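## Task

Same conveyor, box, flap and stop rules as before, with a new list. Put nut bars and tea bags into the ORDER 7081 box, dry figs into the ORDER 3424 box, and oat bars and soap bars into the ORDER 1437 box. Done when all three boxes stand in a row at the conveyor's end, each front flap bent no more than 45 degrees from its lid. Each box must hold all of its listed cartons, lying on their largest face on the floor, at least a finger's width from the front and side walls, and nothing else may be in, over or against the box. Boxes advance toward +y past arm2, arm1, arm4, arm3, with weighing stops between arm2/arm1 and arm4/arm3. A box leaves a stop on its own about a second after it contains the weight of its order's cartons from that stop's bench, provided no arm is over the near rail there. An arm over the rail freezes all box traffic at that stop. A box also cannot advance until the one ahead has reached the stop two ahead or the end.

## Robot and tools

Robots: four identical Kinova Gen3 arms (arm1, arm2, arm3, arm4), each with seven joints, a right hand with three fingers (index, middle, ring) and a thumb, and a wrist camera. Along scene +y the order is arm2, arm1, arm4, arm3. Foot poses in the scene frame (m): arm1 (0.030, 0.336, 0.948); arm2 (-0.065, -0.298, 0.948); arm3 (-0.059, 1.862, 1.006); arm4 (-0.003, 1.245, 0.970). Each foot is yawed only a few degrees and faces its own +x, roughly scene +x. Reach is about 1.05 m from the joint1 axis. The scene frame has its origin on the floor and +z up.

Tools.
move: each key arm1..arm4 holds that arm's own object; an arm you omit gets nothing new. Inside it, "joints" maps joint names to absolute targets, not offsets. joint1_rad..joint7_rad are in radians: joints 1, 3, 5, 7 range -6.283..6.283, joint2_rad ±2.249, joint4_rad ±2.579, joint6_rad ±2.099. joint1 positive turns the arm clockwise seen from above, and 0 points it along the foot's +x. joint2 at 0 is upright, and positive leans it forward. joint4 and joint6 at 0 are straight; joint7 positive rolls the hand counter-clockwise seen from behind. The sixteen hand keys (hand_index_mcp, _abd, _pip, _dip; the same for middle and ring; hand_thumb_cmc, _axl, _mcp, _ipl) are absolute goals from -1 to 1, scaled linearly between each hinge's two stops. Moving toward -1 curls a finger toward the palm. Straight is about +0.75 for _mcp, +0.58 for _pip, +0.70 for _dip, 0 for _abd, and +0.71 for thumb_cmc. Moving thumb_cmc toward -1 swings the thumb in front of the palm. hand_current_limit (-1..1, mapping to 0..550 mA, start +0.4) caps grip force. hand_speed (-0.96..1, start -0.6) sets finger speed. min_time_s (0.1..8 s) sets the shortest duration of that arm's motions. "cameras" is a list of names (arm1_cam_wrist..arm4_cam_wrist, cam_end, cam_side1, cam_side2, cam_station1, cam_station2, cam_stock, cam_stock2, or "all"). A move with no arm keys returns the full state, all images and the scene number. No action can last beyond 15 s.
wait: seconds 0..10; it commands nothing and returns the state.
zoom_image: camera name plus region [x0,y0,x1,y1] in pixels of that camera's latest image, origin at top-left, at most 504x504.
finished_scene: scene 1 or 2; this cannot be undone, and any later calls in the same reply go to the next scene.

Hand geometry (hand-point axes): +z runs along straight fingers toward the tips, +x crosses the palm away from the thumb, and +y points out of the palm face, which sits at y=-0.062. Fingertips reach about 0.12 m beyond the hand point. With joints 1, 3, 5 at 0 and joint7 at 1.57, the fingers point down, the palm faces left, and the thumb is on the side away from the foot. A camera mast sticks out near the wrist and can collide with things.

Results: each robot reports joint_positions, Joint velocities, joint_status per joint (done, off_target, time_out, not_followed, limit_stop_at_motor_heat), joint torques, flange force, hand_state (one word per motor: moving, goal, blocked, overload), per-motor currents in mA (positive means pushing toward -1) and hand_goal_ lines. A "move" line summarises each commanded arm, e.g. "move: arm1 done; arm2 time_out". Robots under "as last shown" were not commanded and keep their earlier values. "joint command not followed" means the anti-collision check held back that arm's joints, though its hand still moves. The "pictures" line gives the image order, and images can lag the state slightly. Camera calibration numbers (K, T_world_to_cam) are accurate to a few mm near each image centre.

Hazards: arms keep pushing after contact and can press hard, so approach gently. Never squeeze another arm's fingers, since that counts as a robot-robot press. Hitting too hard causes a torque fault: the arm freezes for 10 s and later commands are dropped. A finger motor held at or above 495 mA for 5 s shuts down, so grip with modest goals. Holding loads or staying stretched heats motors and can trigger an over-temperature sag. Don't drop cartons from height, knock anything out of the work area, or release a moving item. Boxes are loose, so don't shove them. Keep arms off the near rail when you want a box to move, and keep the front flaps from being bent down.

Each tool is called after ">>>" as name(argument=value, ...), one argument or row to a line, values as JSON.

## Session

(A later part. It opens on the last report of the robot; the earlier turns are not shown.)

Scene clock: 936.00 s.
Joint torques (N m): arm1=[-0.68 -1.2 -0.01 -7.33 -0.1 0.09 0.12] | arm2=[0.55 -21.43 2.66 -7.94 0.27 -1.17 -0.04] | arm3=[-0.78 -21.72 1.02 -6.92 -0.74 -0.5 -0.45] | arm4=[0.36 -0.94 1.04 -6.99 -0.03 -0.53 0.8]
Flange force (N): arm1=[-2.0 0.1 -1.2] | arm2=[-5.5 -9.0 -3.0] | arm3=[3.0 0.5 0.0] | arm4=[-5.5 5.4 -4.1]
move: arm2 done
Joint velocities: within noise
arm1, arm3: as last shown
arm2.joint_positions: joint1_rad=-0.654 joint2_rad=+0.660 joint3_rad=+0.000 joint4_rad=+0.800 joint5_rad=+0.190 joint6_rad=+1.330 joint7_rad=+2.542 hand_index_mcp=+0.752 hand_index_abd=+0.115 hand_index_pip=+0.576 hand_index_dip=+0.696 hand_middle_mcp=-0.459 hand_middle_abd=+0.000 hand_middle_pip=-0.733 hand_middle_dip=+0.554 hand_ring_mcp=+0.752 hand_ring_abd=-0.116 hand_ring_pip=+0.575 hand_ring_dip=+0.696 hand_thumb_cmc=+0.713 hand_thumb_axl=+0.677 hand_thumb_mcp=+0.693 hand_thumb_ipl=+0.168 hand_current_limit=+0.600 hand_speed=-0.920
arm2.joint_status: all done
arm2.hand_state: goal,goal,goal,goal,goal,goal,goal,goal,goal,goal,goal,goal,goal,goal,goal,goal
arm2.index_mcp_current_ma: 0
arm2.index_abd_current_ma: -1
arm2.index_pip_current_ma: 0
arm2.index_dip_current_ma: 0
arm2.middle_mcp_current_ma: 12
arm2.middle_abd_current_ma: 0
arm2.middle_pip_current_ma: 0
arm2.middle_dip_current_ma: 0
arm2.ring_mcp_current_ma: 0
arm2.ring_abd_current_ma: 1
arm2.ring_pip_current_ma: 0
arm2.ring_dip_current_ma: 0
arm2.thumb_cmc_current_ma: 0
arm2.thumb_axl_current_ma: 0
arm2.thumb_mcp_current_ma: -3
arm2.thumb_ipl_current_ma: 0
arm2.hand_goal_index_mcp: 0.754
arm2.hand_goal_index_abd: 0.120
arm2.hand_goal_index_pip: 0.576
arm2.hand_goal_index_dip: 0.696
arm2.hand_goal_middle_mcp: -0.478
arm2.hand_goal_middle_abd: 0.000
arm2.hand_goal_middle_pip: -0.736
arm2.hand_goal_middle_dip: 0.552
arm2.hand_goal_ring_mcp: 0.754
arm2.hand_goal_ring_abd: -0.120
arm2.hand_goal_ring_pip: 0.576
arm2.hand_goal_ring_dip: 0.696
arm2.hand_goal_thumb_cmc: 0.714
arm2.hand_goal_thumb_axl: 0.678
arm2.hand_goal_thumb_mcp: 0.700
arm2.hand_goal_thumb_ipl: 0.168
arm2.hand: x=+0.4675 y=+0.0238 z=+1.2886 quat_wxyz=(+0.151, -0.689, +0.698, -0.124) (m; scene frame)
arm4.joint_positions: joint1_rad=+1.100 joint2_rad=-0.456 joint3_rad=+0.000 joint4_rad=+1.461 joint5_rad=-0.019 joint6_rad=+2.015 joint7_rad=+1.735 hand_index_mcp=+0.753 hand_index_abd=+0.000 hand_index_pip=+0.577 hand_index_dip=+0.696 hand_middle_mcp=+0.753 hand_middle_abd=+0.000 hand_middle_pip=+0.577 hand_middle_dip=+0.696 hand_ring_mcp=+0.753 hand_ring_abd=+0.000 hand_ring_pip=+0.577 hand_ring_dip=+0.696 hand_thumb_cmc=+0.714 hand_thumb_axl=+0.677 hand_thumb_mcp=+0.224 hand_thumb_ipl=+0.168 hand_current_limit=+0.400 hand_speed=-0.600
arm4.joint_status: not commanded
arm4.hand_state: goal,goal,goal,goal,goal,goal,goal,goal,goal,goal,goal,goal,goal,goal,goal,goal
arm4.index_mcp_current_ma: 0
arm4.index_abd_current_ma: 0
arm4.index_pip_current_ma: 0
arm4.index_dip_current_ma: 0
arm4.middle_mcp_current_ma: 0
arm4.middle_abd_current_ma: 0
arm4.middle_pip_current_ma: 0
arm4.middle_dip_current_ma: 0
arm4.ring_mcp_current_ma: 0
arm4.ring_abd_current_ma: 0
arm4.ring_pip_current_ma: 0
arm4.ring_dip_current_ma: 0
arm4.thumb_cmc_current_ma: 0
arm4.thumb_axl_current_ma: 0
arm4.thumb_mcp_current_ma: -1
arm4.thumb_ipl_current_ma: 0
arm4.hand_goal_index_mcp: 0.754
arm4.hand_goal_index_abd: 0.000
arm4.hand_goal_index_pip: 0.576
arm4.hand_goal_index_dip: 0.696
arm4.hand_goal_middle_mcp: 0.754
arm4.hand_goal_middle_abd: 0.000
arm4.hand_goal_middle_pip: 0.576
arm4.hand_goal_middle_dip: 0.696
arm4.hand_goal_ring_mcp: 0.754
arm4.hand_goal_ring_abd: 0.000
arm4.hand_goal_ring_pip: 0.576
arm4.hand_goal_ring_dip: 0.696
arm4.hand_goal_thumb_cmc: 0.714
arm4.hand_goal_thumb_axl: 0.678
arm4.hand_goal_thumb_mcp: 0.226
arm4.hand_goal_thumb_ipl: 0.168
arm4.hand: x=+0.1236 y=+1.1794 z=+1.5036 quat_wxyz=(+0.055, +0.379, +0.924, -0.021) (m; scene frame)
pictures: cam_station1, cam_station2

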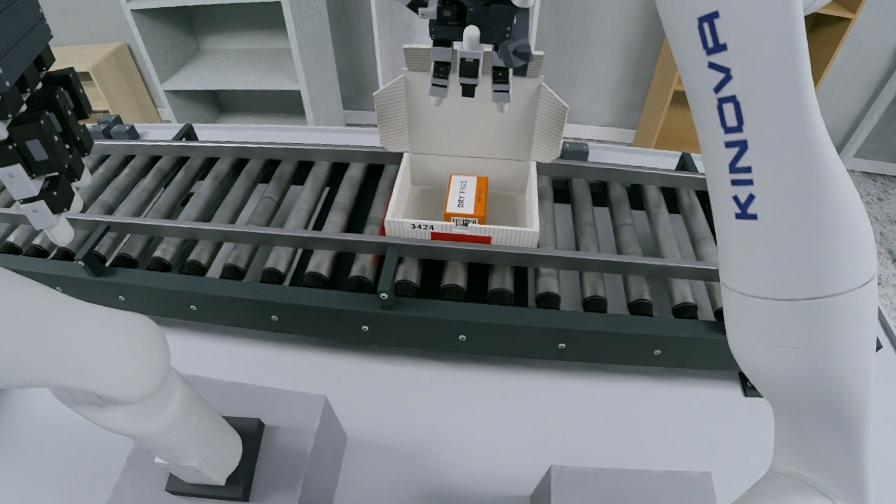

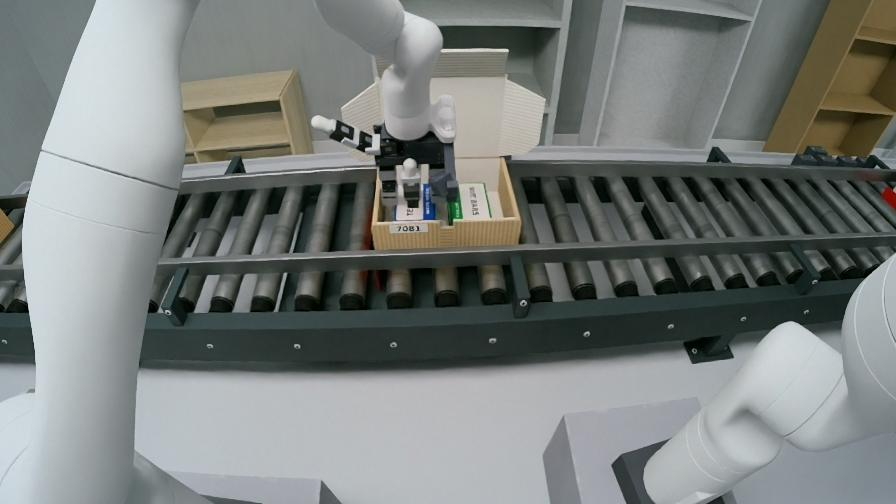

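>>> move(
  arm2={"joints":{"joint1_rad":0.6,"joint2_rad":-0.45,"joint4_rad":1.46,"joint5_rad":0.0,"joint6_rad":2.0,"joint7_rad":1.83},"min_time_s":2.5},
  arm3={"joints":{"joint2_rad":0.8461,"joint4_rad":1.3458,"joint5_rad":-0.2445,"joint6_rad":0.6466,"joint7_rad":3.7547},"min_time_s":0.5},
)

>>> move(
  arm3={"joints":{"hand_speed":-0.92,"hand_index_abd":0.09,"hand_ring_abd":-0.115}},
  cameras=["cam_station1","cam_station2","arm3_cam_wrist"],
)

>>> zoom_image(
  camera="cam_station2",
  region=[350, 80, 560, 270],
)

Scene clock: 949.37 s.
Joint torques (N m): arm1=[-0.73 -1.21 -0.01 -7.31 -0.1 0.11 0.07] | arm2=[0.64 1.08 1.99 -6.17 -0.24 -0.71 -0.04] | arm3=[-1.23 -17.45 0.82 -5.39 -0.59 -0.34 -0.47] | arm4=[0.32 -0.97 1.02 -7.01 -0.04 -0.53 0.78]
Flange force (N): arm1=[-2.0 0.0 -1.2] | arm2=[-2.5 5.9 -6.7] | arm3=[2.7 0.4 -7.2] | arm4=[-5.5 5.4 -4.1]
move: arm2 done; arm3 done
Joint velocities: within noise
arm1.joint_positions: joint1_rad=-0.044 joint2_rad=-0.382 joint3_rad=-0.032 joint4_rad=+1.500 joint5_rad=-0.073 joint6_rad=+2.064 joint7_rad=+1.831 hand_index_mcp=+0.753 hand_index_abd=+0.000 hand_index_pip=+0.577 hand_index_dip=+0.696 hand_middle_mcp=+0.753 hand_middle_abd=+0.000 hand_middle_pip=+0.577 hand_middle_dip=+0.696 hand_ring_mcp=+0.753 hand_ring_abd=+0.000 hand_ring_pip=+0.577 hand_ring_dip=+0.696 hand_thumb_cmc=+0.714 hand_thumb_axl=+0.677 hand_thumb_mcp=+0.224 hand_thumb_ipl=+0.168 hand_current_limit=+0.400 hand_speed=-0.600
arm1.joint_status: not commanded
arm1.hand_state: goal,goal,goal,goal,goal,goal,goal,goal,goal,goal,goal,goal,goal,goal,goal,goal
arm1.index_mcp_current_ma: -1
arm1.index_abd_current_ma: 0
arm1.index_pip_current_ma: 1
arm1.index_dip_current_ma: 0
arm1.middle_mcp_current_ma: -1
arm1.middle_abd_current_ma: 0
arm1.middle_pip_current_ma: 1
arm1.middle_dip_current_ma: 0
arm1.ring_mcp_current_ma: -1
arm1.ring_abd_current_ma: 0
arm1.ring_pip_current_ma: 1
arm1.ring_dip_current_ma: 0
arm1.thumb_cmc_current_ma: 0
arm1.thumb_axl_current_ma: -1
arm1.thumb_mcp_current_ma: -4
arm1.thumb_ipl_current_ma: 0
arm1.hand_goal_index_mcp: 0.754
arm1.hand_goal_index_abd: 0.000
arm1.hand_goal_index_pip: 0.576
arm1.hand_goal_index_dip: 0.696
arm1.hand_goal_middle_mcp: 0.754
arm1.hand_goal_middle_abd: 0.000
arm1.hand_goal_middle_pip: 0.576
arm1.hand_goal_middle_dip: 0.696
arm1.hand_goal_ring_mcp: 0.754
arm1.hand_goal_ring_abd: 0.000
arm1.hand_goal_ring_pip: 0.576
arm1.hand_goal_ring_dip: 0.696
arm1.hand_goal_thumb_cmc: 0.714
arm1.hand_goal_thumb_axl: 0.678
arm1.hand_goal_thumb_mcp: 0.226
arm1.hand_goal_thumb_ipl: 0.168
arm1.hand: x=+0.1249 y=+0.4406 z=+1.4647 quat_wxyz=(-0.022, -0.237, +0.971, +0.027) (m; scene frame)
arm2.joint_positions: joint1_rad=+0.600 joint2_rad=-0.450 joint3_rad=+0.000 joint4_rad=+1.460 joint5_rad=+0.000 joint6_rad=+2.000 joint7_rad=+1.830 hand_index_mcp=+0.751 hand_index_abd=+0.116 hand_index_pip=+0.576 hand_index_dip=+0.696 hand_middle_mcp=-0.459 hand_middle_abd=+0.000 hand_middle_pip=-0.733 hand_middle_dip=+0.554 hand_ring_mcp=+0.751 hand_ring_abd=-0.117 hand_ring_pip=+0.575 hand_ring_dip=+0.696 hand_thumb_cmc=+0.713 hand_thumb_axl=+0.677 hand_thumb_mcp=+0.693 hand_thumb_ipl=+0.168 hand_current_limit=+0.600 hand_speed=-0.920
arm2.joint_status: all done
arm2.hand_state: goal,goal,goal,goal,goal,goal,goal,goal,goal,goal,goal,goal,goal,goal,goal,goal
arm2.index_mcp_current_ma: 0
arm2.index_abd_current_ma: -1
arm2.index_pip_current_ma: 0
arm2.index_dip_current_ma: 0
arm2.middle_mcp_current_ma: 12
arm2.middle_abd_current_ma: 0
arm2.middle_pip_current_ma: 0
arm2.middle_dip_current_ma: 0
arm2.ring_mcp_current_ma: 0
arm2.ring_abd_current_ma: 0
arm2.ring_pip_current_ma: 0
arm2.ring_dip_current_ma: 0
arm2.thumb_cmc_current_ma: 0
arm2.thumb_axl_current_ma: 0
arm2.thumb_mcp_current_ma: -3
arm2.thumb_ipl_current_ma: 0
arm2.hand_goal_index_mcp: 0.754
arm2.hand_goal_index_abd: 0.120
arm2.hand_goal_index_pip: 0.576
arm2.hand_goal_index_dip: 0.696
arm2.hand_goal_middle_mcp: -0.478
arm2.hand_goal_middle_abd: 0.000
arm2.hand_goal_middle_pip: -0.736
arm2.hand_goal_middle_dip: 0.552
arm2.hand_goal_ring_mcp: 0.754
arm2.hand_goal_ring_abd: -0.120
arm2.hand_goal_ring_pip: 0.576
arm2.hand_goal_ring_dip: 0.696
arm2.hand_goal_thumb_cmc: 0.714
arm2.hand_goal_thumb_axl: 0.678
arm2.hand_goal_thumb_mcp: 0.700
arm2.hand_goal_thumb_ipl: 0.168
arm2.hand: x=+0.0734 y=-0.3286 z=+1.4793 quat_wxyz=(+0.055, +0.208, +0.976, -0.028) (m; scene frame)
arm3.joint_positions: joint1_rad=+0.370 joint2_rad=+0.846 joint3_rad=+0.000 joint4_rad=+1.346 joint5_rad=-0.244 joint6_rad=+0.647 joint7_rad=+3.755 hand_index_mcp=+0.749 hand_index_abd=+0.040 hand_index_pip=+0.574 hand_index_dip=+0.695 hand_middle_mcp=-0.463 hand_middle_abd=+0.000 hand_middle_pip=-0.733 hand_middle_dip=+0.554 hand_ring_mcp=+0.752 hand_ring_abd=-0.056 hand_ring_pip=+0.575 hand_ring_dip=+0.695 hand_thumb_cmc=+0.713 hand_thumb_axl=+0.677 hand_thumb_mcp=+0.693 hand_thumb_ipl=+0.168 hand_current_limit=+0.600 hand_speed=-0.850
arm3.joint_status: all done
arm3.hand_state: goal,blocked,goal,goal,goal,goal,goal,goal,goal,blocked,goal,goal,goal,goal,goal,goal
arm3.index_mcp_current_ma: -18
arm3.index_abd_current_ma: 440
arm3.index_pip_current_ma: -6
arm3.index_dip_current_ma: -4
arm3.middle_mcp_current_ma: 61
arm3.middle_abd_current_ma: 0
arm3.middle_pip_current_ma: 11
arm3.middle_dip_current_ma: 7
arm3.ring_mcp_current_ma: -5
arm3.ring_abd_current_ma: -440
arm3.ring_pip_current_ma: -2
arm3.ring_dip_current_ma: -2
arm3.thumb_cmc_current_ma: -2
arm3.thumb_axl_current_ma: -2
arm3.thumb_mcp_current_ma: -33
arm3.thumb_ipl_current_ma: -1
arm3.hand_goal_index_mcp: 0.754
arm3.hand_goal_index_abd: -0.250
arm3.hand_goal_index_pip: 0.576
arm3.hand_goal_index_dip: 0.696
arm3.hand_goal_middle_mcp: -0.478
arm3.hand_goal_middle_abd: 0.000
arm3.hand_goal_middle_pip: -0.736
arm3.hand_goal_middle_dip: 0.552
arm3.hand_goal_ring_mcp: 0.754
arm3.hand_goal_ring_abd: 0.250
arm3.hand_goal_ring_pip: 0.576
arm3.hand_goal_ring_dip: 0.696
arm3.hand_goal_thumb_cmc: 0.714
arm3.hand_goal_thumb_axl: 0.678
arm3.hand_goal_thumb_mcp: 0.700
arm3.hand_goal_thumb_ipl: 0.168
arm3.hand: x=+0.4698 y=+1.6191 z=+1.0714 quat_wxyz=(+0.122, -0.697, +0.697, -0.120) (m; scene frame)
arm4: as last shown
pictures: none

Scene clock: 950.33 s.
Joint torques (N m): arm1=[-0.71 -1.16 0 -7.32 -0.13 0.1 0.08] | arm2=[0.65 1.08 2 -6.07 -0.26 -0.65 -0.1] | arm3=[-0.98 -22.32 0.77 -7 -0.73 -0.35 -0.39] | arm4=[0.34 -0.96 1.04 -7.02 -0.06 -0.52 0.79]
Flange force (N): arm1=[-1.9 0.0 -1.2] | arm2=[-2.6 5.7 -6.9] | arm3=[3.3 0.6 1.1] | arm4=[-5.5 5.4 -4.0]
move: arm3 done
Joint velocities: within noise
arm1, arm2, arm4: as last shown
arm3.joint_positions: joint1_rad=+0.370 joint2_rad=+0.846 joint3_rad=+0.000 joint4_rad=+1.346 joint5_rad=-0.244 joint6_rad=+0.647 joint7_rad=+3.755 hand_index_mcp=+0.751 hand_index_abd=+0.083 hand_index_pip=+0.575 hand_index_dip=+0.695 hand_middle_mcp=-0.463 hand_middle_abd=+0.000 hand_middle_pip=-0.733 hand_middle_dip=+0.554 hand_ring_mcp=+0.752 hand_ring_abd=-0.110 hand_ring_pip=+0.576 hand_ring_dip=+0.695 hand_thumb_cmc=+0.713 hand_thumb_axl=+0.677 hand_thumb_mcp=+0.693 hand_thumb_ipl=+0.168 hand_current_limit=+0.600 hand_speed=-0.920
arm3.joint_status: all done
arm3.hand_state: goal,goal,goal,goal,goal,goal,goal,goal,goal,goal,goal,goal,goal,goal,goal,goal
arm3.index_mcp_current_ma: -9
arm3.index_abd_current_ma: -19
arm3.index_pip_current_ma: -4
arm3.index_dip_current_ma: -4
arm3.middle_mcp_current_ma: 61
arm3.middle_abd_current_ma: 0
arm3.middle_pip_current_ma: 11
arm3.middle_dip_current_ma: 7
arm3.ring_mcp_current_ma: -5
arm3.ring_abd_current_ma: 13
arm3.ring_pip_current_ma: 0
arm3.ring_dip_current_ma: -2
arm3.thumb_cmc_current_ma: -2
arm3.thumb_axl_current_ma: -2
arm3.thumb_mcp_current_ma: -33
arm3.thumb_ipl_current_ma: -1
arm3.hand_goal_index_mcp: 0.754
arm3.hand_goal_index_abd: 0.090
arm3.hand_goal_index_pip: 0.576
arm3.hand_goal_index_dip: 0.696
arm3.hand_goal_middle_mcp: -0.478
arm3.hand_goal_middle_abd: 0.000
arm3.hand_goal_middle_pip: -0.736
arm3.hand_goal_middle_dip: 0.552
arm3.hand_goal_ring_mcp: 0.754
arm3.hand_goal_ring_abd: -0.114
arm3.hand_goal_ring_pip: 0.576
arm3.hand_goal_ring_dip: 0.696
arm3.hand_goal_thumb_cmc: 0.714
arm3.hand_goal_thumb_axl: 0.678
arm3.hand_goal_thumb_mcp: 0.700
arm3.hand_goal_thumb_ipl: 0.168
arm3.hand: x=+0.4697 y=+1.6191 z=+1.0713 quat_wxyz=(+0.122, -0.697, +0.697, -0.120) (m; scene frame)
pictures: arm3_cam_wrist, cam_station1, cam_station2
camera_calibration:
arm3_cam_wrist: T_world_to_cam=[[-0.561916, 0.809582, -0.169785, -0.836298], [0.26287, 0.369381, 0.891323, -1.73378], [0.784315, 0.456217, -0.420376, -0.535053], [0, 0, 0, 1]] pos_world=[0.405481, 1.56158, 1.17845]

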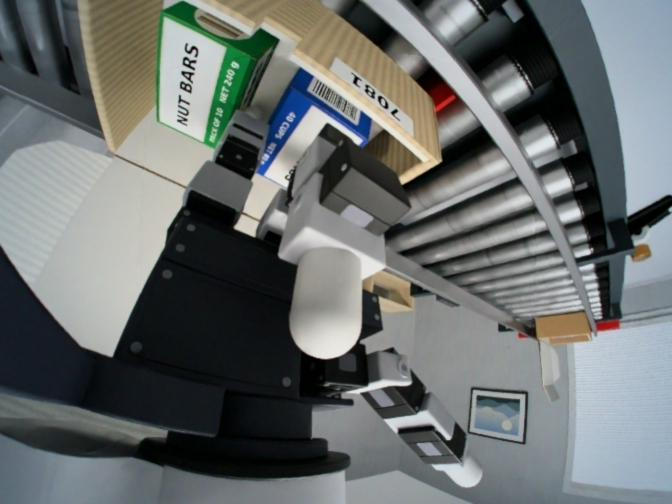

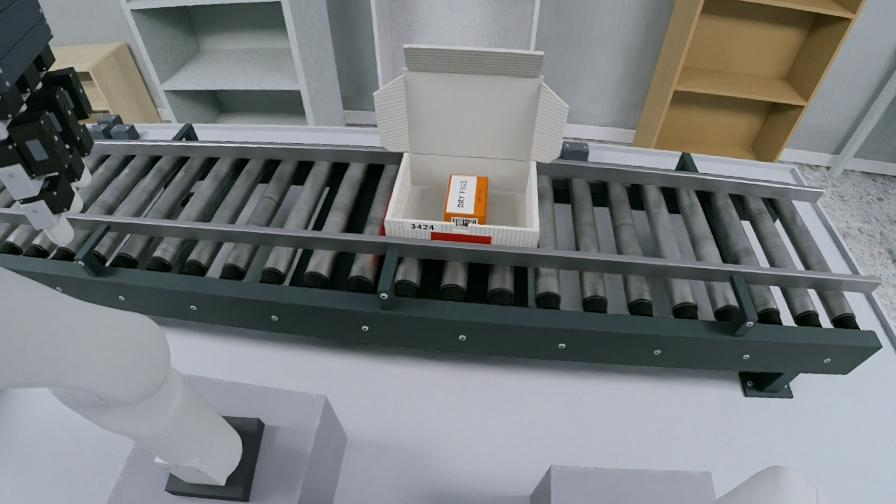

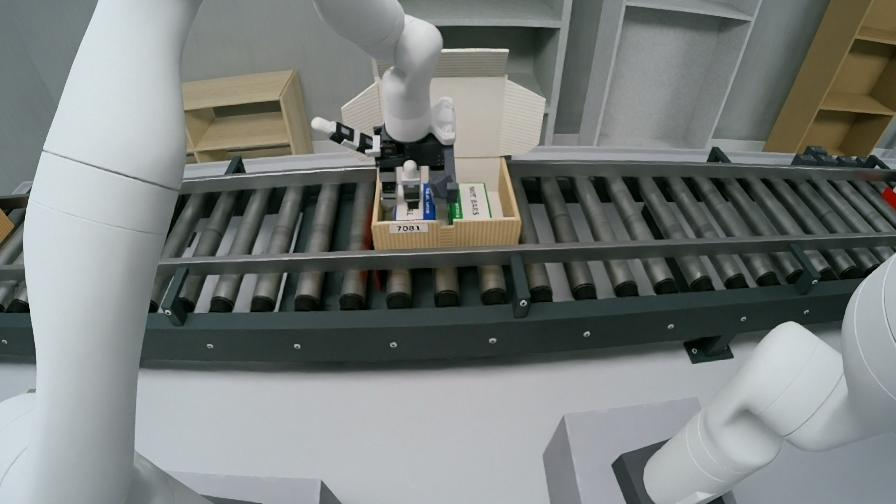

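Scaled by 2.400.

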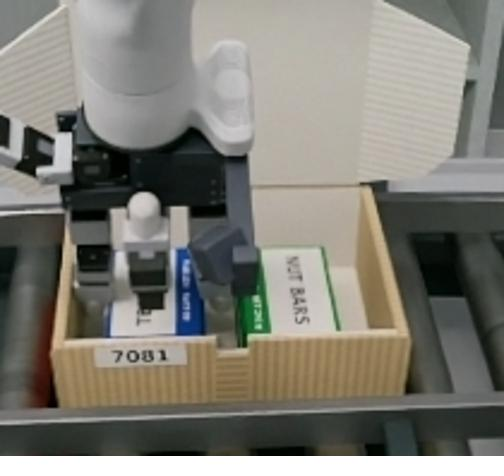

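>>> move(
  arm3={"joints":{"joint1_rad":0.3700,"joint2_rad":0.8155,"joint4_rad":1.3282,"joint5_rad":-0.2301,"joint6_rad":0.6930,"joint7_rad":3.7364},"min_time_s":1.0},
)

>>> move(
  arm3={"joints":{"joint1_rad":0.3697,"joint2_rad":0.7330,"joint4_rad":1.2448,"joint5_rad":-0.1941,"joint6_rad":0.8551,"joint7_rad":3.6862},"min_time_s":1.0},
)

>>> move(
  arm3={"joints":{"joint1_rad":0.3667,"joint2_rad":0.6556,"joint4_rad":1.0279,"joint5_rad":-0.1596,"joint6_rad":1.1443,"joint7_rad":3.6214},"min_time_s":1.0},
  cameras=["cam_station2"],
)

>>> zoom_image(
  camera="cam_station2",
  region=[350, 80, 560, 270],
)

Scene clock: 961.27 s.
Joint torques (N m): arm1=[-0.7 -1.21 -0.02 -7.37 -0.11 0.1 0.08] | arm2=[0.6 1.11 2.04 -6.15 -0.26 -0.6 -0.05] | arm3=[-0.9 -22.17 0.94 -7.21 -0.72 -0.39 -0.44] | arm4=[0.34 -0.95 1.01 -7.03 -0.03 -0.51 0.79]
Flange force (N): arm1=[-1.9 -0.1 -1.0] | arm2=[-2.6 6.1 -6.4] | arm3=[3.4 0.3 1.1] | arm4=[-5.5 5.3 -3.9]
move: arm3 done
Joint velocities: within noise
arm1, arm2, arm4: as last shown
arm3.joint_positions: joint1_rad=+0.370 joint2_rad=+0.816 joint3_rad=+0.000 joint4_rad=+1.328 joint5_rad=-0.230 joint6_rad=+0.693 joint7_rad=+3.736 hand_index_mcp=+0.751 hand_index_abd=+0.084 hand_index_pip=+0.575 hand_index_dip=+0.695 hand_middle_mcp=-0.463 hand_middle_abd=+0.000 hand_middle_pip=-0.733 hand_middle_dip=+0.554 hand_ring_mcp=+0.752 hand_ring_abd=-0.110 hand_ring_pip=+0.576 hand_ring_dip=+0.695 hand_thumb_cmc=+0.713 hand_thumb_axl=+0.677 hand_thumb_mcp=+0.693 hand_thumb_ipl=+0.168 hand_current_limit=+0.600 hand_speed=-0.920
arm3.joint_status: all done
arm3.hand_state: goal,goal,goal,goal,goal,goal,goal,goal,goal,goal,goal,goal,goal,goal,goal,goal
arm3.index_mcp_current_ma: -10
arm3.index_abd_current_ma: -17
arm3.index_pip_current_ma: -4
arm3.index_dip_current_ma: -4
arm3.middle_mcp_current_ma: 61
arm3.middle_abd_current_ma: 0
arm3.middle_pip_current_ma: 11
arm3.middle_dip_current_ma: 7
arm3.ring_mcp_current_ma: -6
arm3.ring_abd_current_ma: 12
arm3.ring_pip_current_ma: 0
arm3.ring_dip_current_ma: -2
arm3.thumb_cmc_current_ma: -2
arm3.thumb_axl_current_ma: -2
arm3.thumb_mcp_current_ma: -33
arm3.thumb_ipl_current_ma: -1
arm3.hand_goal_index_mcp: 0.754
arm3.hand_goal_index_abd: 0.090
arm3.hand_goal_index_pip: 0.576
arm3.hand_goal_index_dip: 0.696
arm3.hand_goal_middle_mcp: -0.478
arm3.hand_goal_middle_abd: 0.000
arm3.hand_goal_middle_pip: -0.736
arm3.hand_goal_middle_dip: 0.552
arm3.hand_goal_ring_mcp: 0.754
arm3.hand_goal_ring_abd: -0.114
arm3.hand_goal_ring_pip: 0.576
arm3.hand_goal_ring_dip: 0.696
arm3.hand_goal_thumb_cmc: 0.714
arm3.hand_goal_thumb_axl: 0.678
arm3.hand_goal_thumb_mcp: 0.700
arm3.hand_goal_thumb_ipl: 0.168
arm3.hand: x=+0.4698 y=+1.6190 z=+1.0934 quat_wxyz=(+0.122, -0.697, +0.697, -0.120) (m; scene frame)
pictures: none

Scene clock: 962.57 s.
Joint torques (N m): arm1=[-0.67 -1.17 -0.01 -7.33 -0.13 0.1 0.07] | arm2=[0.73 1.06 2.04 -6.16 -0.3 -0.64 -0.08] | arm3=[-0.85 -21.71 0.85 -7.91 -0.81 -0.46 -0.42] | arm4=[0.36 -0.96 1.04 -7 -0.04 -0.52 0.78]
Flange force (N): arm1=[-1.9 -0.1 -1.2] | arm2=[-2.6 5.8 -6.5] | arm3=[3.2 -0.4 0.8] | arm4=[-5.5 5.4 -4.1]
move: arm3 done
Joint velocities: within noise
arm1, arm2, arm4: as last shown
arm3.joint_positions: joint1_rad=+0.370 joint2_rad=+0.733 joint3_rad=+0.000 joint4_rad=+1.245 joint5_rad=-0.194 joint6_rad=+0.855 joint7_rad=+3.686 hand_index_mcp=+0.751 hand_index_abd=+0.087 hand_index_pip=+0.575 hand_index_dip=+0.695 hand_middle_mcp=-0.463 hand_middle_abd=+0.000 hand_middle_pip=-0.733 hand_middle_dip=+0.554 hand_ring_mcp=+0.752 hand_ring_abd=-0.110 hand_ring_pip=+0.576 hand_ring_dip=+0.695 hand_thumb_cmc=+0.713 hand_thumb_axl=+0.677 hand_thumb_mcp=+0.693 hand_thumb_ipl=+0.168 hand_current_limit=+0.600 hand_speed=-0.920
arm3.joint_status: all done
arm3.hand_state: goal,goal,goal,goal,goal,goal,goal,goal,goal,goal,goal,goal,goal,goal,goal,goal
arm3.index_mcp_current_ma: -10
arm3.index_abd_current_ma: -10
arm3.index_pip_current_ma: -4
arm3.index_dip_current_ma: -4
arm3.middle_mcp_current_ma: 61
arm3.middle_abd_current_ma: 0
arm3.middle_pip_current_ma: 11
arm3.middle_dip_current_ma: 7
arm3.ring_mcp_current_ma: -6
arm3.ring_abd_current_ma: 12
arm3.ring_pip_current_ma: 0
arm3.ring_dip_current_ma: -2
arm3.thumb_cmc_current_ma: -2
arm3.thumb_axl_current_ma: -2
arm3.thumb_mcp_current_ma: -33
arm3.thumb_ipl_current_ma: -1
arm3.hand_goal_index_mcp: 0.754
arm3.hand_goal_index_abd: 0.090
arm3.hand_goal_index_pip: 0.576
arm3.hand_goal_index_dip: 0.696
arm3.hand_goal_middle_mcp: -0.478
arm3.hand_goal_middle_abd: 0.000
arm3.hand_goal_middle_pip: -0.736
arm3.hand_goal_middle_dip: 0.552
arm3.hand_goal_ring_mcp: 0.754
arm3.hand_goal_ring_abd: -0.114
arm3.hand_goal_ring_pip: 0.576
arm3.hand_goal_ring_dip: 0.696
arm3.hand_goal_thumb_cmc: 0.714
arm3.hand_goal_thumb_axl: 0.678
arm3.hand_goal_thumb_mcp: 0.700
arm3.hand_goal_thumb_ipl: 0.168
arm3.hand: x=+0.4700 y=+1.6191 z=+1.1637 quat_wxyz=(+0.122, -0.697, +0.697, -0.120) (m; scene frame)
pictures: none

Scene clock: 963.87 s.
Joint torques (N m): arm1=[-0.68 -1.17 0.04 -7.32 -0.11 0.09 0.09] | arm2=[0.61 1.06 2.03 -6.11 -0.3 -0.63 -0.02] | arm3=[-0.89 -21.26 0.82 -8.77 -0.82 -0.5 -0.41] | arm4=[0.33 -0.96 1.01 -7 -0.02 -0.53 0.82]
Flange force (N): arm1=[-1.9 0.2 -1.2] | arm2=[-2.7 6.0 -6.7] | arm3=[2.8 -0.2 0.5] | arm4=[-5.6 5.4 -4.1]
move: arm3 done
Joint velocities: within noise
arm1, arm2, arm4: as last shown
arm3.joint_positions: joint1_rad=+0.367 joint2_rad=+0.656 joint3_rad=+0.000 joint4_rad=+1.028 joint5_rad=-0.160 joint6_rad=+1.144 joint7_rad=+3.621 hand_index_mcp=+0.751 hand_index_abd=+0.087 hand_index_pip=+0.575 hand_index_dip=+0.695 hand_middle_mcp=-0.463 hand_middle_abd=+0.000 hand_middle_pip=-0.733 hand_middle_dip=+0.554 hand_ring_mcp=+0.752 hand_ring_abd=-0.110 hand_ring_pip=+0.576 hand_ring_dip=+0.695 hand_thumb_cmc=+0.713 hand_thumb_axl=+0.677 hand_thumb_mcp=+0.693 hand_thumb_ipl=+0.168 hand_current_limit=+0.600 hand_speed=-0.920
arm3.joint_status: all done
arm3.hand_state: goal,goal,goal,goal,goal,goal,goal,goal,goal,goal,goal,goal,goal,goal,goal,goal
arm3.index_mcp_current_ma: -10
arm3.index_abd_current_ma: -9
arm3.index_pip_current_ma: -4
arm3.index_dip_current_ma: -4
arm3.middle_mcp_current_ma: 61
arm3.middle_abd_current_ma: 0
arm3.middle_pip_current_ma: 11
arm3.middle_dip_current_ma: 7
arm3.ring_mcp_current_ma: -7
arm3.ring_abd_current_ma: 12
arm3.ring_pip_current_ma: 0
arm3.ring_dip_current_ma: -2
arm3.thumb_cmc_current_ma: -2
arm3.thumb_axl_current_ma: -2
arm3.thumb_mcp_current_ma: -33
arm3.thumb_ipl_current_ma: -1
arm3.hand_goal_index_mcp: 0.754
arm3.hand_goal_index_abd: 0.090
arm3.hand_goal_index_pip: 0.576
arm3.hand_goal_index_dip: 0.696
arm3.hand_goal_middle_mcp: -0.478
arm3.hand_goal_middle_abd: 0.000
arm3.hand_goal_middle_pip: -0.736
arm3.hand_goal_middle_dip: 0.552
arm3.hand_goal_ring_mcp: 0.754
arm3.hand_goal_ring_abd: -0.114
arm3.hand_goal_ring_pip: 0.576
arm3.hand_goal_ring_dip: 0.696
arm3.hand_goal_thumb_cmc: 0.714
arm3.hand_goal_thumb_axl: 0.678
arm3.hand_goal_thumb_mcp: 0.700
arm3.hand_goal_thumb_ipl: 0.168
arm3.hand: x=+0.4702 y=+1.6209 z=+1.2736 quat_wxyz=(+0.122, -0.697, +0.697, -0.120) (m; scene frame)
pictures: cam_station2

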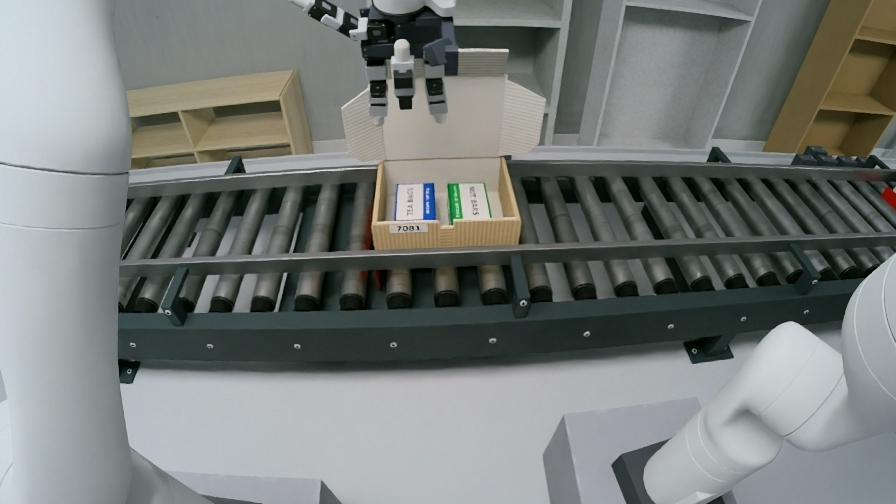

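Scaled by 2.400.

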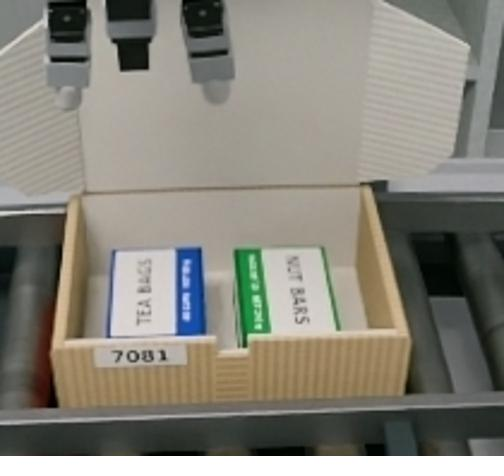

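>>> move(
  arm3={"joints":{"joint1_rad":0.0,"joint2_rad":-0.49,"joint4_rad":1.506,"joint5_rad":0.0,"joint6_rad":2.054,"joint7_rad":1.896},"min_time_s":2.5},
)

>>> wait(
  seconds=10,
  cameras=["cam_station2","cam_end","cam_station1"],
)

Scene clock: 974.83 s.
Joint torques (N m): arm1=[-0.72 -1.19 -0.02 -7.36 -0.1 0.07 0.06] | arm2=[0.61 1.09 1.99 -6.11 -0.24 -0.67 -0.02] | arm3=[-0.76 2.5 0.66 -6.8 -0.55 0.13 -0.43] | arm4=[0.36 -0.94 1.04 -7.02 -0.01 -0.53 0.81]
Flange force (N): arm1=[-1.8 -0.1 -1.2] | arm2=[-2.6 6.0 -6.8] | arm3=[0.4 1.8 -0.3] | arm4=[-5.5 5.5 -4.0]
move: arm3 done
Joint velocities: within noise
arm1, arm2, arm4: as last shown
arm3.joint_positions: joint1_rad=+0.000 joint2_rad=-0.490 joint3_rad=+0.000 joint4_rad=+1.506 joint5_rad=+0.000 joint6_rad=+2.054 joint7_rad=+1.896 hand_index_mcp=+0.751 hand_index_abd=+0.087 hand_index_pip=+0.575 hand_index_dip=+0.695 hand_middle_mcp=-0.463 hand_middle_abd=+0.000 hand_middle_pip=-0.733 hand_middle_dip=+0.554 hand_ring_mcp=+0.752 hand_ring_abd=-0.111 hand_ring_pip=+0.576 hand_ring_dip=+0.695 hand_thumb_cmc=+0.713 hand_thumb_axl=+0.677 hand_thumb_mcp=+0.693 hand_thumb_ipl=+0.168 hand_current_limit=+0.600 hand_speed=-0.920
arm3.joint_status: all done
arm3.hand_state: goal,goal,goal,goal,goal,goal,goal,goal,goal,goal,goal,goal,goal,goal,goal,goal
arm3.index_mcp_current_ma: -10
arm3.index_abd_current_ma: -9
arm3.index_pip_current_ma: -4
arm3.index_dip_current_ma: -4
arm3.middle_mcp_current_ma: 61
arm3.middle_abd_current_ma: 0
arm3.middle_pip_current_ma: 11
arm3.middle_dip_current_ma: 7
arm3.ring_mcp_current_ma: -7
arm3.ring_abd_current_ma: 9
arm3.ring_pip_current_ma: 0
arm3.ring_dip_current_ma: -2
arm3.thumb_cmc_current_ma: -2
arm3.thumb_axl_current_ma: -2
arm3.thumb_mcp_current_ma: -33
arm3.thumb_ipl_current_ma: -1
arm3.hand_goal_index_mcp: 0.754
arm3.hand_goal_index_abd: 0.090
arm3.hand_goal_index_pip: 0.576
arm3.hand_goal_index_dip: 0.696
arm3.hand_goal_middle_mcp: -0.478
arm3.hand_goal_middle_abd: 0.000
arm3.hand_goal_middle_pip: -0.736
arm3.hand_goal_middle_dip: 0.552
arm3.hand_goal_ring_mcp: 0.754
arm3.hand_goal_ring_abd: -0.114
arm3.hand_goal_ring_pip: 0.576
arm3.hand_goal_ring_dip: 0.696
arm3.hand_goal_thumb_cmc: 0.714
arm3.hand_goal_thumb_axl: 0.678
arm3.hand_goal_thumb_mcp: 0.700
arm3.hand_goal_thumb_ipl: 0.168
arm3.hand: x=+0.0324 y=+1.9175 z=+1.5263 quat_wxyz=(+0.033, -0.127, +0.991, -0.006) (m; scene frame)
pictures: none

Scene clock: 984.83 s.
Joint torques (N m): arm1=[-0.68 -1.2 -0.02 -7.34 -0.09 0.11 0.06] | arm2=[0.69 1.12 1.98 -6.13 -0.29 -0.64 -0.05] | arm3=[-0.87 2.49 0.68 -6.82 -0.53 0.09 -0.42] | arm4=[0.33 -0.93 1.02 -6.99 -0.05 -0.53 0.81]
Flange force (N): arm1=[-1.9 -0.1 -1.1] | arm2=[-2.5 5.8 -6.6] | arm3=[0.4 2.1 -0.4] | arm4=[-5.5 5.4 -4.1]
Joint velocities: within noise
arm1.joint_positions: joint1_rad=-0.044 joint2_rad=-0.382 joint3_rad=-0.032 joint4_rad=+1.500 joint5_rad=-0.073 joint6_rad=+2.064 joint7_rad=+1.831 hand_index_mcp=+0.753 hand_index_abd=+0.000 hand_index_pip=+0.577 hand_index_dip=+0.696 hand_middle_mcp=+0.753 hand_middle_abd=+0.000 hand_middle_pip=+0.577 hand_middle_dip=+0.696 hand_ring_mcp=+0.753 hand_ring_abd=+0.000 hand_ring_pip=+0.577 hand_ring_dip=+0.696 hand_thumb_cmc=+0.714 hand_thumb_axl=+0.677 hand_thumb_mcp=+0.224 hand_thumb_ipl=+0.168 hand_current_limit=+0.400 hand_speed=-0.600
arm1.joint_status: not commanded
arm1.hand_state: goal,goal,goal,goal,goal,goal,goal,goal,goal,goal,goal,goal,goal,goal,goal,goal
arm1.index_mcp_current_ma: -1
arm1.index_abd_current_ma: 0
arm1.index_pip_current_ma: 1
arm1.index_dip_current_ma: 0
arm1.middle_mcp_current_ma: -1
arm1.middle_abd_current_ma: 0
arm1.middle_pip_current_ma: 1
arm1.middle_dip_current_ma: 0
arm1.ring_mcp_current_ma: -1
arm1.ring_abd_current_ma: 0
arm1.ring_pip_current_ma: 1
arm1.ring_dip_current_ma: 0
arm1.thumb_cmc_current_ma: 0
arm1.thumb_axl_current_ma: -1
arm1.thumb_mcp_current_ma: -4
arm1.thumb_ipl_current_ma: 0
arm1.hand_goal_index_mcp: 0.754
arm1.hand_goal_index_abd: 0.000
arm1.hand_goal_index_pip: 0.576
arm1.hand_goal_index_dip: 0.696
arm1.hand_goal_middle_mcp: 0.754
arm1.hand_goal_middle_abd: 0.000
arm1.hand_goal_middle_pip: 0.576
arm1.hand_goal_middle_dip: 0.696
arm1.hand_goal_ring_mcp: 0.754
arm1.hand_goal_ring_abd: 0.000
arm1.hand_goal_ring_pip: 0.576
arm1.hand_goal_ring_dip: 0.696
arm1.hand_goal_thumb_cmc: 0.714
arm1.hand_goal_thumb_axl: 0.678
arm1.hand_goal_thumb_mcp: 0.226
arm1.hand_goal_thumb_ipl: 0.168
arm1.hand: x=+0.1249 y=+0.4406 z=+1.4647 quat_wxyz=(-0.022, -0.237, +0.971, +0.027) (m; scene frame)
arm2.joint_positions: joint1_rad=+0.600 joint2_rad=-0.450 joint3_rad=+0.000 joint4_rad=+1.460 joint5_rad=+0.000 joint6_rad=+2.000 joint7_rad=+1.830 hand_index_mcp=+0.751 hand_index_abd=+0.116 hand_index_pip=+0.576 hand_index_dip=+0.696 hand_middle_mcp=-0.459 hand_middle_abd=+0.000 hand_middle_pip=-0.733 hand_middle_dip=+0.554 hand_ring_mcp=+0.751 hand_ring_abd=-0.117 hand_ring_pip=+0.575 hand_ring_dip=+0.696 hand_thumb_cmc=+0.713 hand_thumb_axl=+0.677 hand_thumb_mcp=+0.693 hand_thumb_ipl=+0.168 hand_current_limit=+0.600 hand_speed=-0.920
arm2.joint_status: not commanded
arm2.hand_state: goal,goal,goal,goal,goal,goal,goal,goal,goal,goal,goal,goal,goal,goal,goal,goal
arm2.index_mcp_current_ma: 0
arm2.index_abd_current_ma: -1
arm2.index_pip_current_ma: 0
arm2.index_dip_current_ma: 0
arm2.middle_mcp_current_ma: 12
arm2.middle_abd_current_ma: 0
arm2.middle_pip_current_ma: 0
arm2.middle_dip_current_ma: 0
arm2.ring_mcp_current_ma: 0
arm2.ring_abd_current_ma: 0
arm2.ring_pip_current_ma: 0
arm2.ring_dip_current_ma: 0
arm2.thumb_cmc_current_ma: 0
arm2.thumb_axl_current_ma: 0
arm2.thumb_mcp_current_ma: -3
arm2.thumb_ipl_current_ma: 0
arm2.hand_goal_index_mcp: 0.754
arm2.hand_goal_index_abd: 0.120
arm2.hand_goal_index_pip: 0.576
arm2.hand_goal_index_dip: 0.696
arm2.hand_goal_middle_mcp: -0.478
arm2.hand_goal_middle_abd: 0.000
arm2.hand_goal_middle_pip: -0.736
arm2.hand_goal_middle_dip: 0.552
arm2.hand_goal_ring_mcp: 0.754
arm2.hand_goal_ring_abd: -0.120
arm2.hand_goal_ring_pip: 0.576
arm2.hand_goal_ring_dip: 0.696
arm2.hand_goal_thumb_cmc: 0.714
arm2.hand_goal_thumb_axl: 0.678
arm2.hand_goal_thumb_mcp: 0.700
arm2.hand_goal_thumb_ipl: 0.168
arm2.hand: x=+0.0734 y=-0.3286 z=+1.4793 quat_wxyz=(+0.055, +0.208, +0.976, -0.028) (m; scene frame)
arm3.joint_positions: joint1_rad=+0.000 joint2_rad=-0.490 joint3_rad=+0.000 joint4_rad=+1.506 joint5_rad=+0.000 joint6_rad=+2.054 joint7_rad=+1.896 hand_index_mcp=+0.751 hand_index_abd=+0.087 hand_index_pip=+0.575 hand_index_dip=+0.695 hand_middle_mcp=-0.463 hand_middle_abd=+0.000 hand_middle_pip=-0.733 hand_middle_dip=+0.554 hand_ring_mcp=+0.752 hand_ring_abd=-0.111 hand_ring_pip=+0.576 hand_ring_dip=+0.695 hand_thumb_cmc=+0.713 hand_thumb_axl=+0.677 hand_thumb_mcp=+0.693 hand_thumb_ipl=+0.168 hand_current_limit=+0.600 hand_speed=-0.920
arm3.joint_status: all done
arm3.hand_state: goal,goal,goal,goal,goal,goal,goal,goal,goal,goal,goal,goal,goal,goal,goal,goal
arm3.index_mcp_current_ma: -10
arm3.index_abd_current_ma: -9
arm3.index_pip_current_ma: -4
arm3.index_dip_current_ma: -4
arm3.middle_mcp_current_ma: 61
arm3.middle_abd_current_ma: 0
arm3.middle_pip_current_ma: 11
arm3.middle_dip_current_ma: 7
arm3.ring_mcp_current_ma: -7
arm3.ring_abd_current_ma: 9
arm3.ring_pip_current_ma: 0
arm3.ring_dip_current_ma: -2
arm3.thumb_cmc_current_ma: -2
arm3.thumb_axl_current_ma: -2
arm3.thumb_mcp_current_ma: -33
arm3.thumb_ipl_current_ma: -1
arm3.hand_goal_index_mcp: 0.754
arm3.hand_goal_index_abd: 0.090
arm3.hand_goal_index_pip: 0.576
arm3.hand_goal_index_dip: 0.696
arm3.hand_goal_middle_mcp: -0.478
arm3.hand_goal_middle_abd: 0.000
arm3.hand_goal_middle_pip: -0.736
arm3.hand_goal_middle_dip: 0.552
arm3.hand_goal_ring_mcp: 0.754
arm3.hand_goal_ring_abd: -0.114
arm3.hand_goal_ring_pip: 0.576
arm3.hand_goal_ring_dip: 0.696
arm3.hand_goal_thumb_cmc: 0.714
arm3.hand_goal_thumb_axl: 0.678
arm3.hand_goal_thumb_mcp: 0.700
arm3.hand_goal_thumb_ipl: 0.168
arm3.hand: x=+0.0324 y=+1.9175 z=+1.5263 quat_wxyz=(+0.033, -0.127, +0.991, -0.006) (m; scene frame)
arm4.joint_positions: joint1_rad=+1.100 joint2_rad=-0.456 joint3_rad=+0.000 joint4_rad=+1.461 joint5_rad=-0.019 joint6_rad=+2.015 joint7_rad=+1.735 hand_index_mcp=+0.753 hand_index_abd=+0.000 hand_index_pip=+0.577 hand_index_dip=+0.696 hand_middle_mcp=+0.753 hand_middle_abd=+0.000 hand_middle_pip=+0.577 hand_middle_dip=+0.696 hand_ring_mcp=+0.753 hand_ring_abd=+0.000 hand_ring_pip=+0.577 hand_ring_dip=+0.696 hand_thumb_cmc=+0.714 hand_thumb_axl=+0.677 hand_thumb_mcp=+0.224 hand_thumb_ipl=+0.168 hand_current_limit=+0.400 hand_speed=-0.600
arm4.joint_status: not commanded
arm4.hand_state: goal,goal,goal,goal,goal,goal,goal,goal,goal,goal,goal,goal,goal,goal,goal,goal
arm4.index_mcp_current_ma: 0
arm4.index_abd_current_ma: 0
arm4.index_pip_current_ma: 0
arm4.index_dip_current_ma: 0
arm4.middle_mcp_current_ma: 0
arm4.middle_abd_current_ma: 0
arm4.middle_pip_current_ma: 0
arm4.middle_dip_current_ma: 0
arm4.ring_mcp_current_ma: 0
arm4.ring_abd_current_ma: 0
arm4.ring_pip_current_ma: 0
arm4.ring_dip_current_ma: 0
arm4.thumb_cmc_current_ma: 0
arm4.thumb_axl_current_ma: 0
arm4.thumb_mcp_current_ma: -1
arm4.thumb_ipl_current_ma: 0
arm4.hand_goal_index_mcp: 0.754
arm4.hand_goal_index_abd: 0.000
arm4.hand_goal_index_pip: 0.576
arm4.hand_goal_index_dip: 0.696
arm4.hand_goal_middle_mcp: 0.754
arm4.hand_goal_middle_abd: 0.000
arm4.hand_goal_middle_pip: 0.576
arm4.hand_goal_middle_dip: 0.696
arm4.hand_goal_ring_mcp: 0.754
arm4.hand_goal_ring_abd: 0.000
arm4.hand_goal_ring_pip: 0.576
arm4.hand_goal_ring_dip: 0.696
arm4.hand_goal_thumb_cmc: 0.714
arm4.hand_goal_thumb_axl: 0.678
arm4.hand_goal_thumb_mcp: 0.226
arm4.hand_goal_thumb_ipl: 0.168
arm4.hand: x=+0.1236 y=+1.1794 z=+1.5036 quat_wxyz=(+0.055, +0.379, +0.924, -0.021) (m; scene frame)
wait: 10.00 s; at rest by 0.27 s
pictures: cam_end, cam_station1, cam_station2

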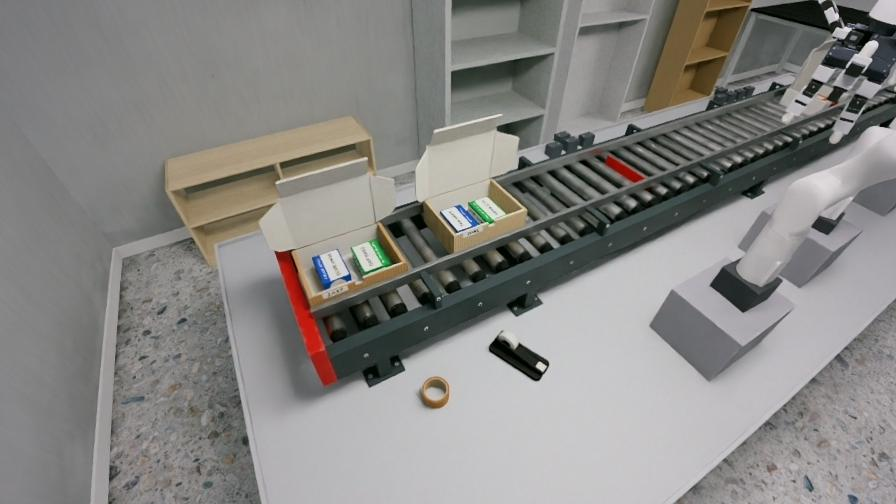

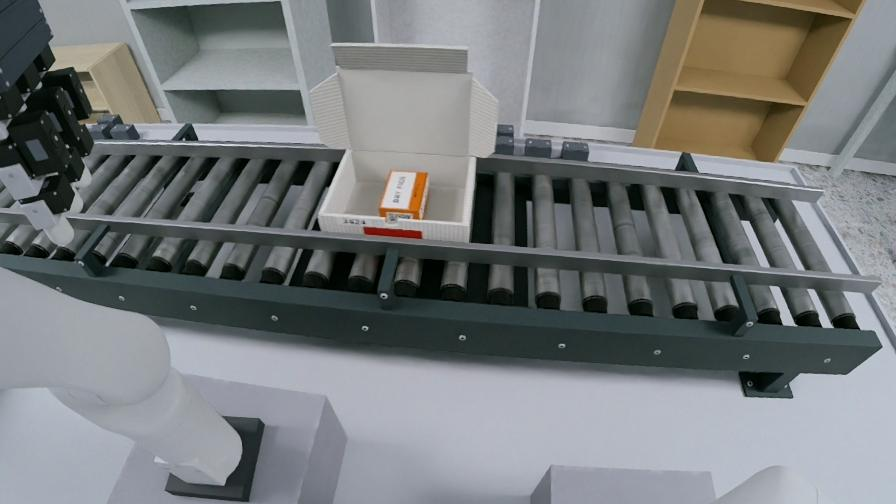

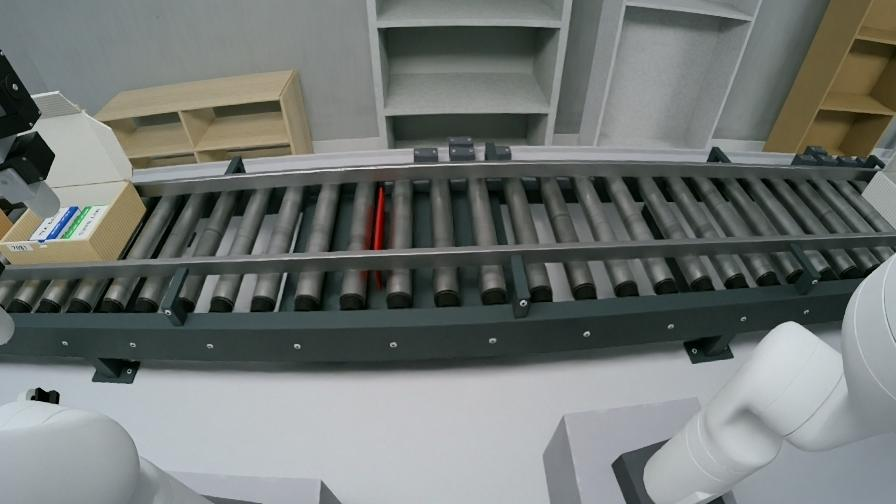

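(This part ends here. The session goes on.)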